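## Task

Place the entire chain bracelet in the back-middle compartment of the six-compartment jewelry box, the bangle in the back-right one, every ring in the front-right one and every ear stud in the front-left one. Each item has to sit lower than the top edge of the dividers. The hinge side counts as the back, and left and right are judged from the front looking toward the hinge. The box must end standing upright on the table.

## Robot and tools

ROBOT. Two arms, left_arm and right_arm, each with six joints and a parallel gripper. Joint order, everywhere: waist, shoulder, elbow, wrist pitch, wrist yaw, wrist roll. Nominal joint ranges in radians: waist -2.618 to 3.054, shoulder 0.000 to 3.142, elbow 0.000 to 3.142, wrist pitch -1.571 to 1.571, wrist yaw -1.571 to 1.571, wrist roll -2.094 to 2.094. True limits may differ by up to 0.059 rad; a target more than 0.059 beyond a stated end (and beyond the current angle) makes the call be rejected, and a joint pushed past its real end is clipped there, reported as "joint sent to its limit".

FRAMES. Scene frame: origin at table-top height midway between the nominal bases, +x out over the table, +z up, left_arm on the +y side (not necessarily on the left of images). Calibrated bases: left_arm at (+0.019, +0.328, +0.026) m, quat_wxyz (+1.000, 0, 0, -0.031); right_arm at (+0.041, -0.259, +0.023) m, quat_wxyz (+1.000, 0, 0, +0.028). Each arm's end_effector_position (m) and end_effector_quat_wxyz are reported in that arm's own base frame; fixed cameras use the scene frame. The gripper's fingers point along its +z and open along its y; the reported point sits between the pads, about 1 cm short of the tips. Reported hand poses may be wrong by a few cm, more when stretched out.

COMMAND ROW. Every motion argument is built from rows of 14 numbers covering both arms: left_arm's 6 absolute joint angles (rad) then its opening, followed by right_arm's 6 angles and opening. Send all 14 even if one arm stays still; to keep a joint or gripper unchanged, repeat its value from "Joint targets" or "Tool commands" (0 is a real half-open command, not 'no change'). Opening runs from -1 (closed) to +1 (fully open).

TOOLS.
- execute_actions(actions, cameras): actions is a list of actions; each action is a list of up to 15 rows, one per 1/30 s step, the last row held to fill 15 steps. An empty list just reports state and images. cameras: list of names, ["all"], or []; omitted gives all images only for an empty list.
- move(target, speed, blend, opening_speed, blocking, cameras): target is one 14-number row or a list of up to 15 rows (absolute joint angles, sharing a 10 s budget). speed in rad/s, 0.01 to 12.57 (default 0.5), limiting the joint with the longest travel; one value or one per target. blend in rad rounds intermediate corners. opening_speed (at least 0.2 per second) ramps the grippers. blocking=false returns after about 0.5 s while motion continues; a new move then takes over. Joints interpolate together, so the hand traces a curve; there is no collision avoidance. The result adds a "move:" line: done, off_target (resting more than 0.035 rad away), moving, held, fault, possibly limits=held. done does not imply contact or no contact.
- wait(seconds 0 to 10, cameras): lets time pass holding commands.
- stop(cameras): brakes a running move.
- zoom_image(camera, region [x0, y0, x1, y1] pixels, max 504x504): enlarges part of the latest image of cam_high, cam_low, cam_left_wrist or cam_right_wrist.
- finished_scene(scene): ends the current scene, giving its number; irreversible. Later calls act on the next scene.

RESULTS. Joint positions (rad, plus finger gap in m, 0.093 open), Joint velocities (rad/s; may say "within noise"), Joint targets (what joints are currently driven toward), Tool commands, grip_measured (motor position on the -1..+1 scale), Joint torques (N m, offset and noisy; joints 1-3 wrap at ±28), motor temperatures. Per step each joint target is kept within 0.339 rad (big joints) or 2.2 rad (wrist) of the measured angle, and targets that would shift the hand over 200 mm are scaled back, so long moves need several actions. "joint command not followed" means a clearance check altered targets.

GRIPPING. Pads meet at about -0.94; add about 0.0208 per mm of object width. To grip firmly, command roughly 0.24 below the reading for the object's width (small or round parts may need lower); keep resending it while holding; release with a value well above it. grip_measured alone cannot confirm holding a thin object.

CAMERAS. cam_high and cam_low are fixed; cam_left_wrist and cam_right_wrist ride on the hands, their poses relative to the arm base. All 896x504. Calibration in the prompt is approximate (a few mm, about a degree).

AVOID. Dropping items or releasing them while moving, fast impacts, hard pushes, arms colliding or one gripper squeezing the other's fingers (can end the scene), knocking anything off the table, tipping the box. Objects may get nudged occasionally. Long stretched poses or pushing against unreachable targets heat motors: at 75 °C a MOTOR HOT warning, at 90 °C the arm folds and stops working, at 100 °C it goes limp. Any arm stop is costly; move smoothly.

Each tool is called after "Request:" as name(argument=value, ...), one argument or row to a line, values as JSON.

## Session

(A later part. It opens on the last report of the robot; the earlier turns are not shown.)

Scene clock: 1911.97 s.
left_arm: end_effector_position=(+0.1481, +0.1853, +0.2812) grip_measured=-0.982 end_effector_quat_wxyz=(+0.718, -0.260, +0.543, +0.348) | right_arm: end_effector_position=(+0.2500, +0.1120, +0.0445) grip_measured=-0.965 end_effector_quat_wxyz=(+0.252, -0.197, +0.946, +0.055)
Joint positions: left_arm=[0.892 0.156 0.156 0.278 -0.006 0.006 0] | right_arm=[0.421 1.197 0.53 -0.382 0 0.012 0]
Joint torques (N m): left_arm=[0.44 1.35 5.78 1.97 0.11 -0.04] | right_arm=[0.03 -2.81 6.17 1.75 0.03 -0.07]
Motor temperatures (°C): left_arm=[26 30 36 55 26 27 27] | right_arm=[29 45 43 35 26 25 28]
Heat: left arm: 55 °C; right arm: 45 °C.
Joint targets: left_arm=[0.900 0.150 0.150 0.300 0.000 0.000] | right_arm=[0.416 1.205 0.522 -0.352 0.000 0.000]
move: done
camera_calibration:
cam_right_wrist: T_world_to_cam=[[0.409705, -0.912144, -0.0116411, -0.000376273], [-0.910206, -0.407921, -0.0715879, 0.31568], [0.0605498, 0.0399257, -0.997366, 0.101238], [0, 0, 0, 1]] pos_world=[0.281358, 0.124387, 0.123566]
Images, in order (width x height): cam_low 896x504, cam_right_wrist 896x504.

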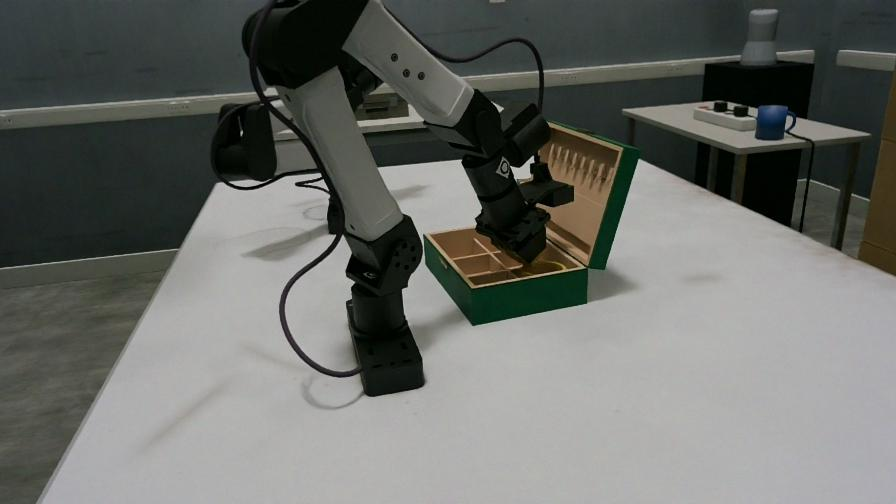

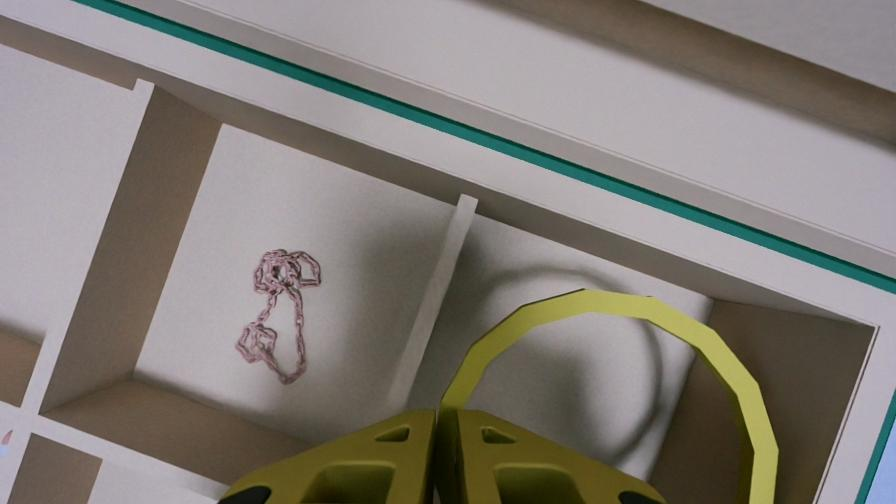

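Request:
move(
  target=[
    [0.9,0.15,0.15,0.3,0,0,-1,0.408,1.234,0.488,-0.288,0,0.0,-1],
    [0.9,0.15,0.15,0.3,0,0,-1,0.408,1.234,0.488,-0.288,0,0.0,-0.65],
  ],
  speed=0.2,
  opening_speed=0.4,
  cameras=["cam_right_wrist"],
)

Scene clock: 1923.83 s.
left_arm: end_effector_position=(+0.1481, +0.1853, +0.2812) grip_measured=-0.982 end_effector_quat_wxyz=(+0.718, -0.260, +0.543, +0.348) | right_arm: end_effector_position=(+0.2518, +0.1100, +0.0335) grip_measured=-0.653 end_effector_quat_wxyz=(+0.254, -0.193, +0.946, +0.054)
Joint positions: left_arm=[0.892 0.156 0.156 0.278 -0.006 0.006 0] | right_arm=[0.413 1.226 0.496 -0.316 0.001 0.01 0.014]
Joint torques (N m): left_arm=[0.43 1.33 5.76 1.97 0.11 -0.04] | right_arm=[0.06 -2.86 5.96 1.72 0.01 -0.06]
Motor temperatures (°C): left_arm=[26 30 36 55 26 27 27] | right_arm=[29 44 42 35 26 25 28]
Heat: left arm: 55 °C; right arm: 44 °C.
Joint targets: left_arm=[0.900 0.150 0.150 0.300 0.000 0.000] | right_arm=[0.408 1.234 0.488 -0.288 0.000 0.000]
move: done
camera_calibration:
cam_right_wrist: T_world_to_cam=[[0.402313, -0.91545, -0.00978201, -0.000990004], [-0.91321, -0.400527, -0.0750042, 0.315772], [0.0647447, 0.0391082, -0.997135, 0.08925], [0, 0, 0, 1]] pos_world=[0.282986, 0.122078, 0.112669]
Images, in order (width x height): cam_right_wrist 896x504.

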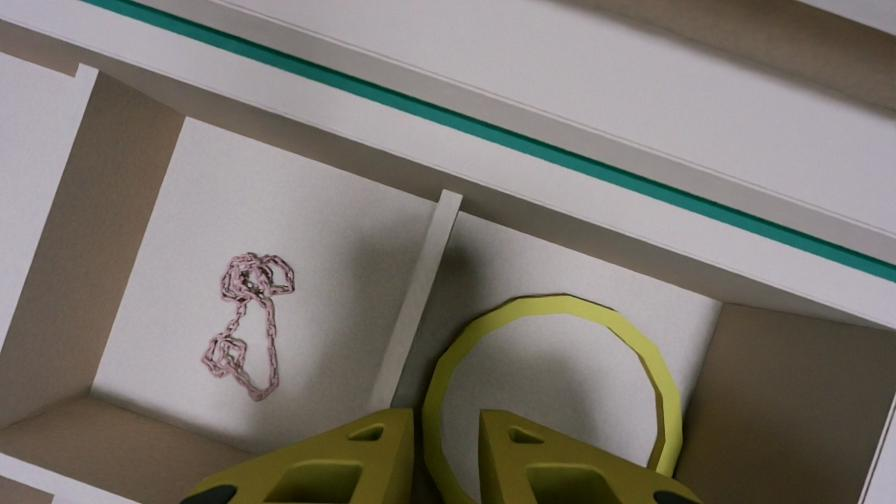

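Bangle on the floor, flat. Retreat and verify.

Request:
move(
  target=[
    [0.9,0.15,0.15,0.3,0,0,-1,0.41,1.12,0.70,-0.60,0,0,-0.65],
    [0.9,0.15,0.15,0.3,0,0,-1,0.40,0.9,0.9,-1.0,0,0,-0.65],
    [0.9,0.15,0.15,0.3,0,0,-1,-0.6,0.6,0.6,-0.5,0,0,-0.65],
  ],
  speed=[0.3,0.6,1.0],
  cameras=["cam_high","cam_low"],
)

Request:
zoom_image(
  camera="cam_high",
  region=[430, 190, 570, 310],
)

Request:
zoom_image(
  camera="cam_low",
  region=[400, 110, 660, 330],
)

Scene clock: 1938.47 s.
left_arm: end_effector_position=(+0.1481, +0.1853, +0.2812) grip_measured=-0.982 end_effector_quat_wxyz=(+0.718, -0.260, +0.543, +0.348) | right_arm: end_effector_position=(+0.2138, -0.1447, +0.2051) grip_measured=-0.652 end_effector_quat_wxyz=(+0.481, +0.258, +0.825, -0.145)
Joint positions: left_arm=[0.892 0.156 0.156 0.278 -0.006 0.006 0] | right_arm=[-0.595 0.605 0.611 -0.524 0 0.01 0.014]
Joint torques (N m): left_arm=[0.43 1.33 5.76 1.97 0.11 -0.04] | right_arm=[0.02 -0.31 6.91 2.4 0.02 -0.06]
Motor temperatures (°C): left_arm=[26 30 36 55 26 27 27] | right_arm=[29 43 42 36 26 25 28]
Heat: left arm: 55 °C; right arm: 43 °C.
Joint targets: left_arm=[0.900 0.150 0.150 0.300 0.000 0.000] | right_arm=[-0.600 0.600 0.600 -0.500 0.000 0.000]
move: done
Images, in order (width x height): cam_high 896x504, cam_low 896x504.

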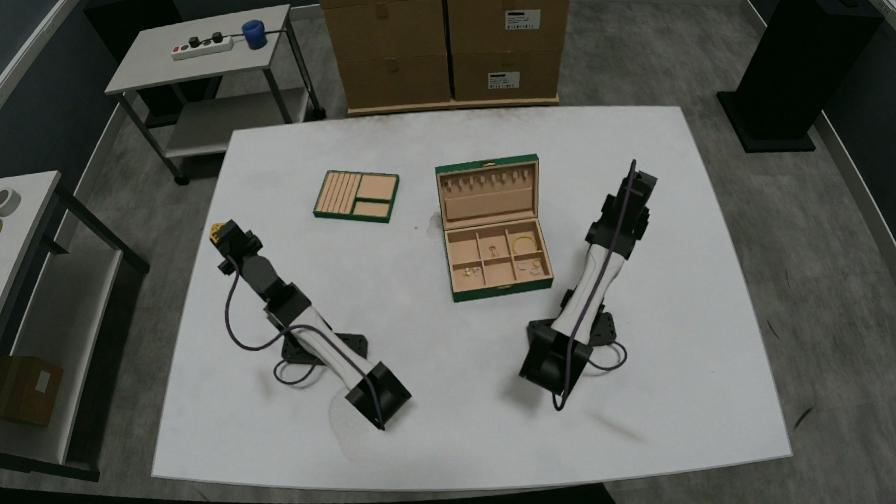

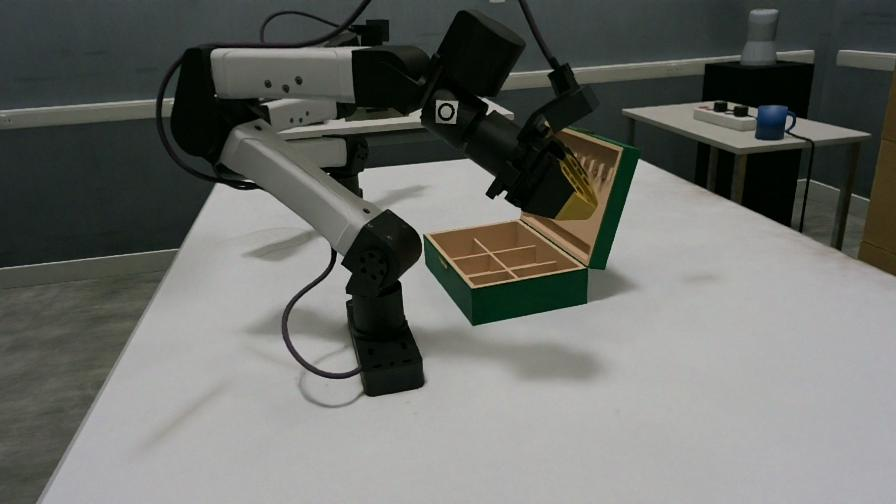

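Scaled by 3.600 from the camera's 896x504 image, which has a finer 1280x720 frame.

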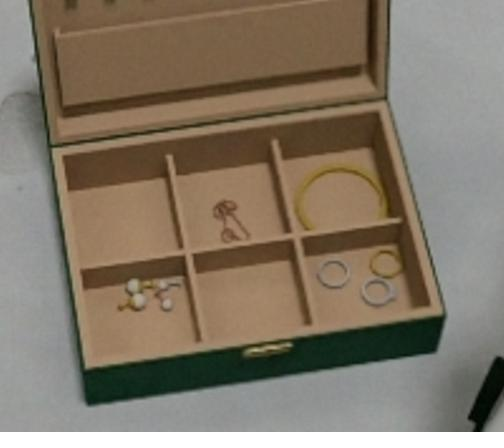

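Scaled by 1.938 from the camera's 896x504 image, which has a finer 1280x720 frame.

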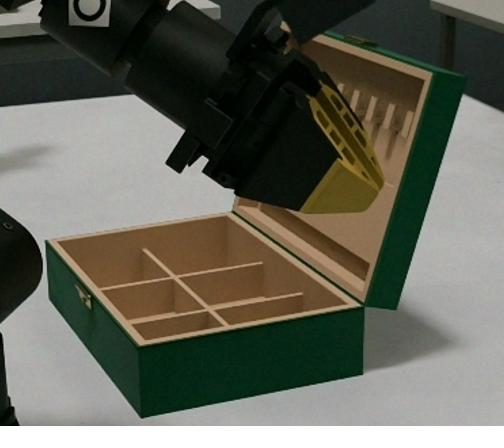

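Request:
finished_scene(
  scene=2,
)

The scene is finished: the task was done.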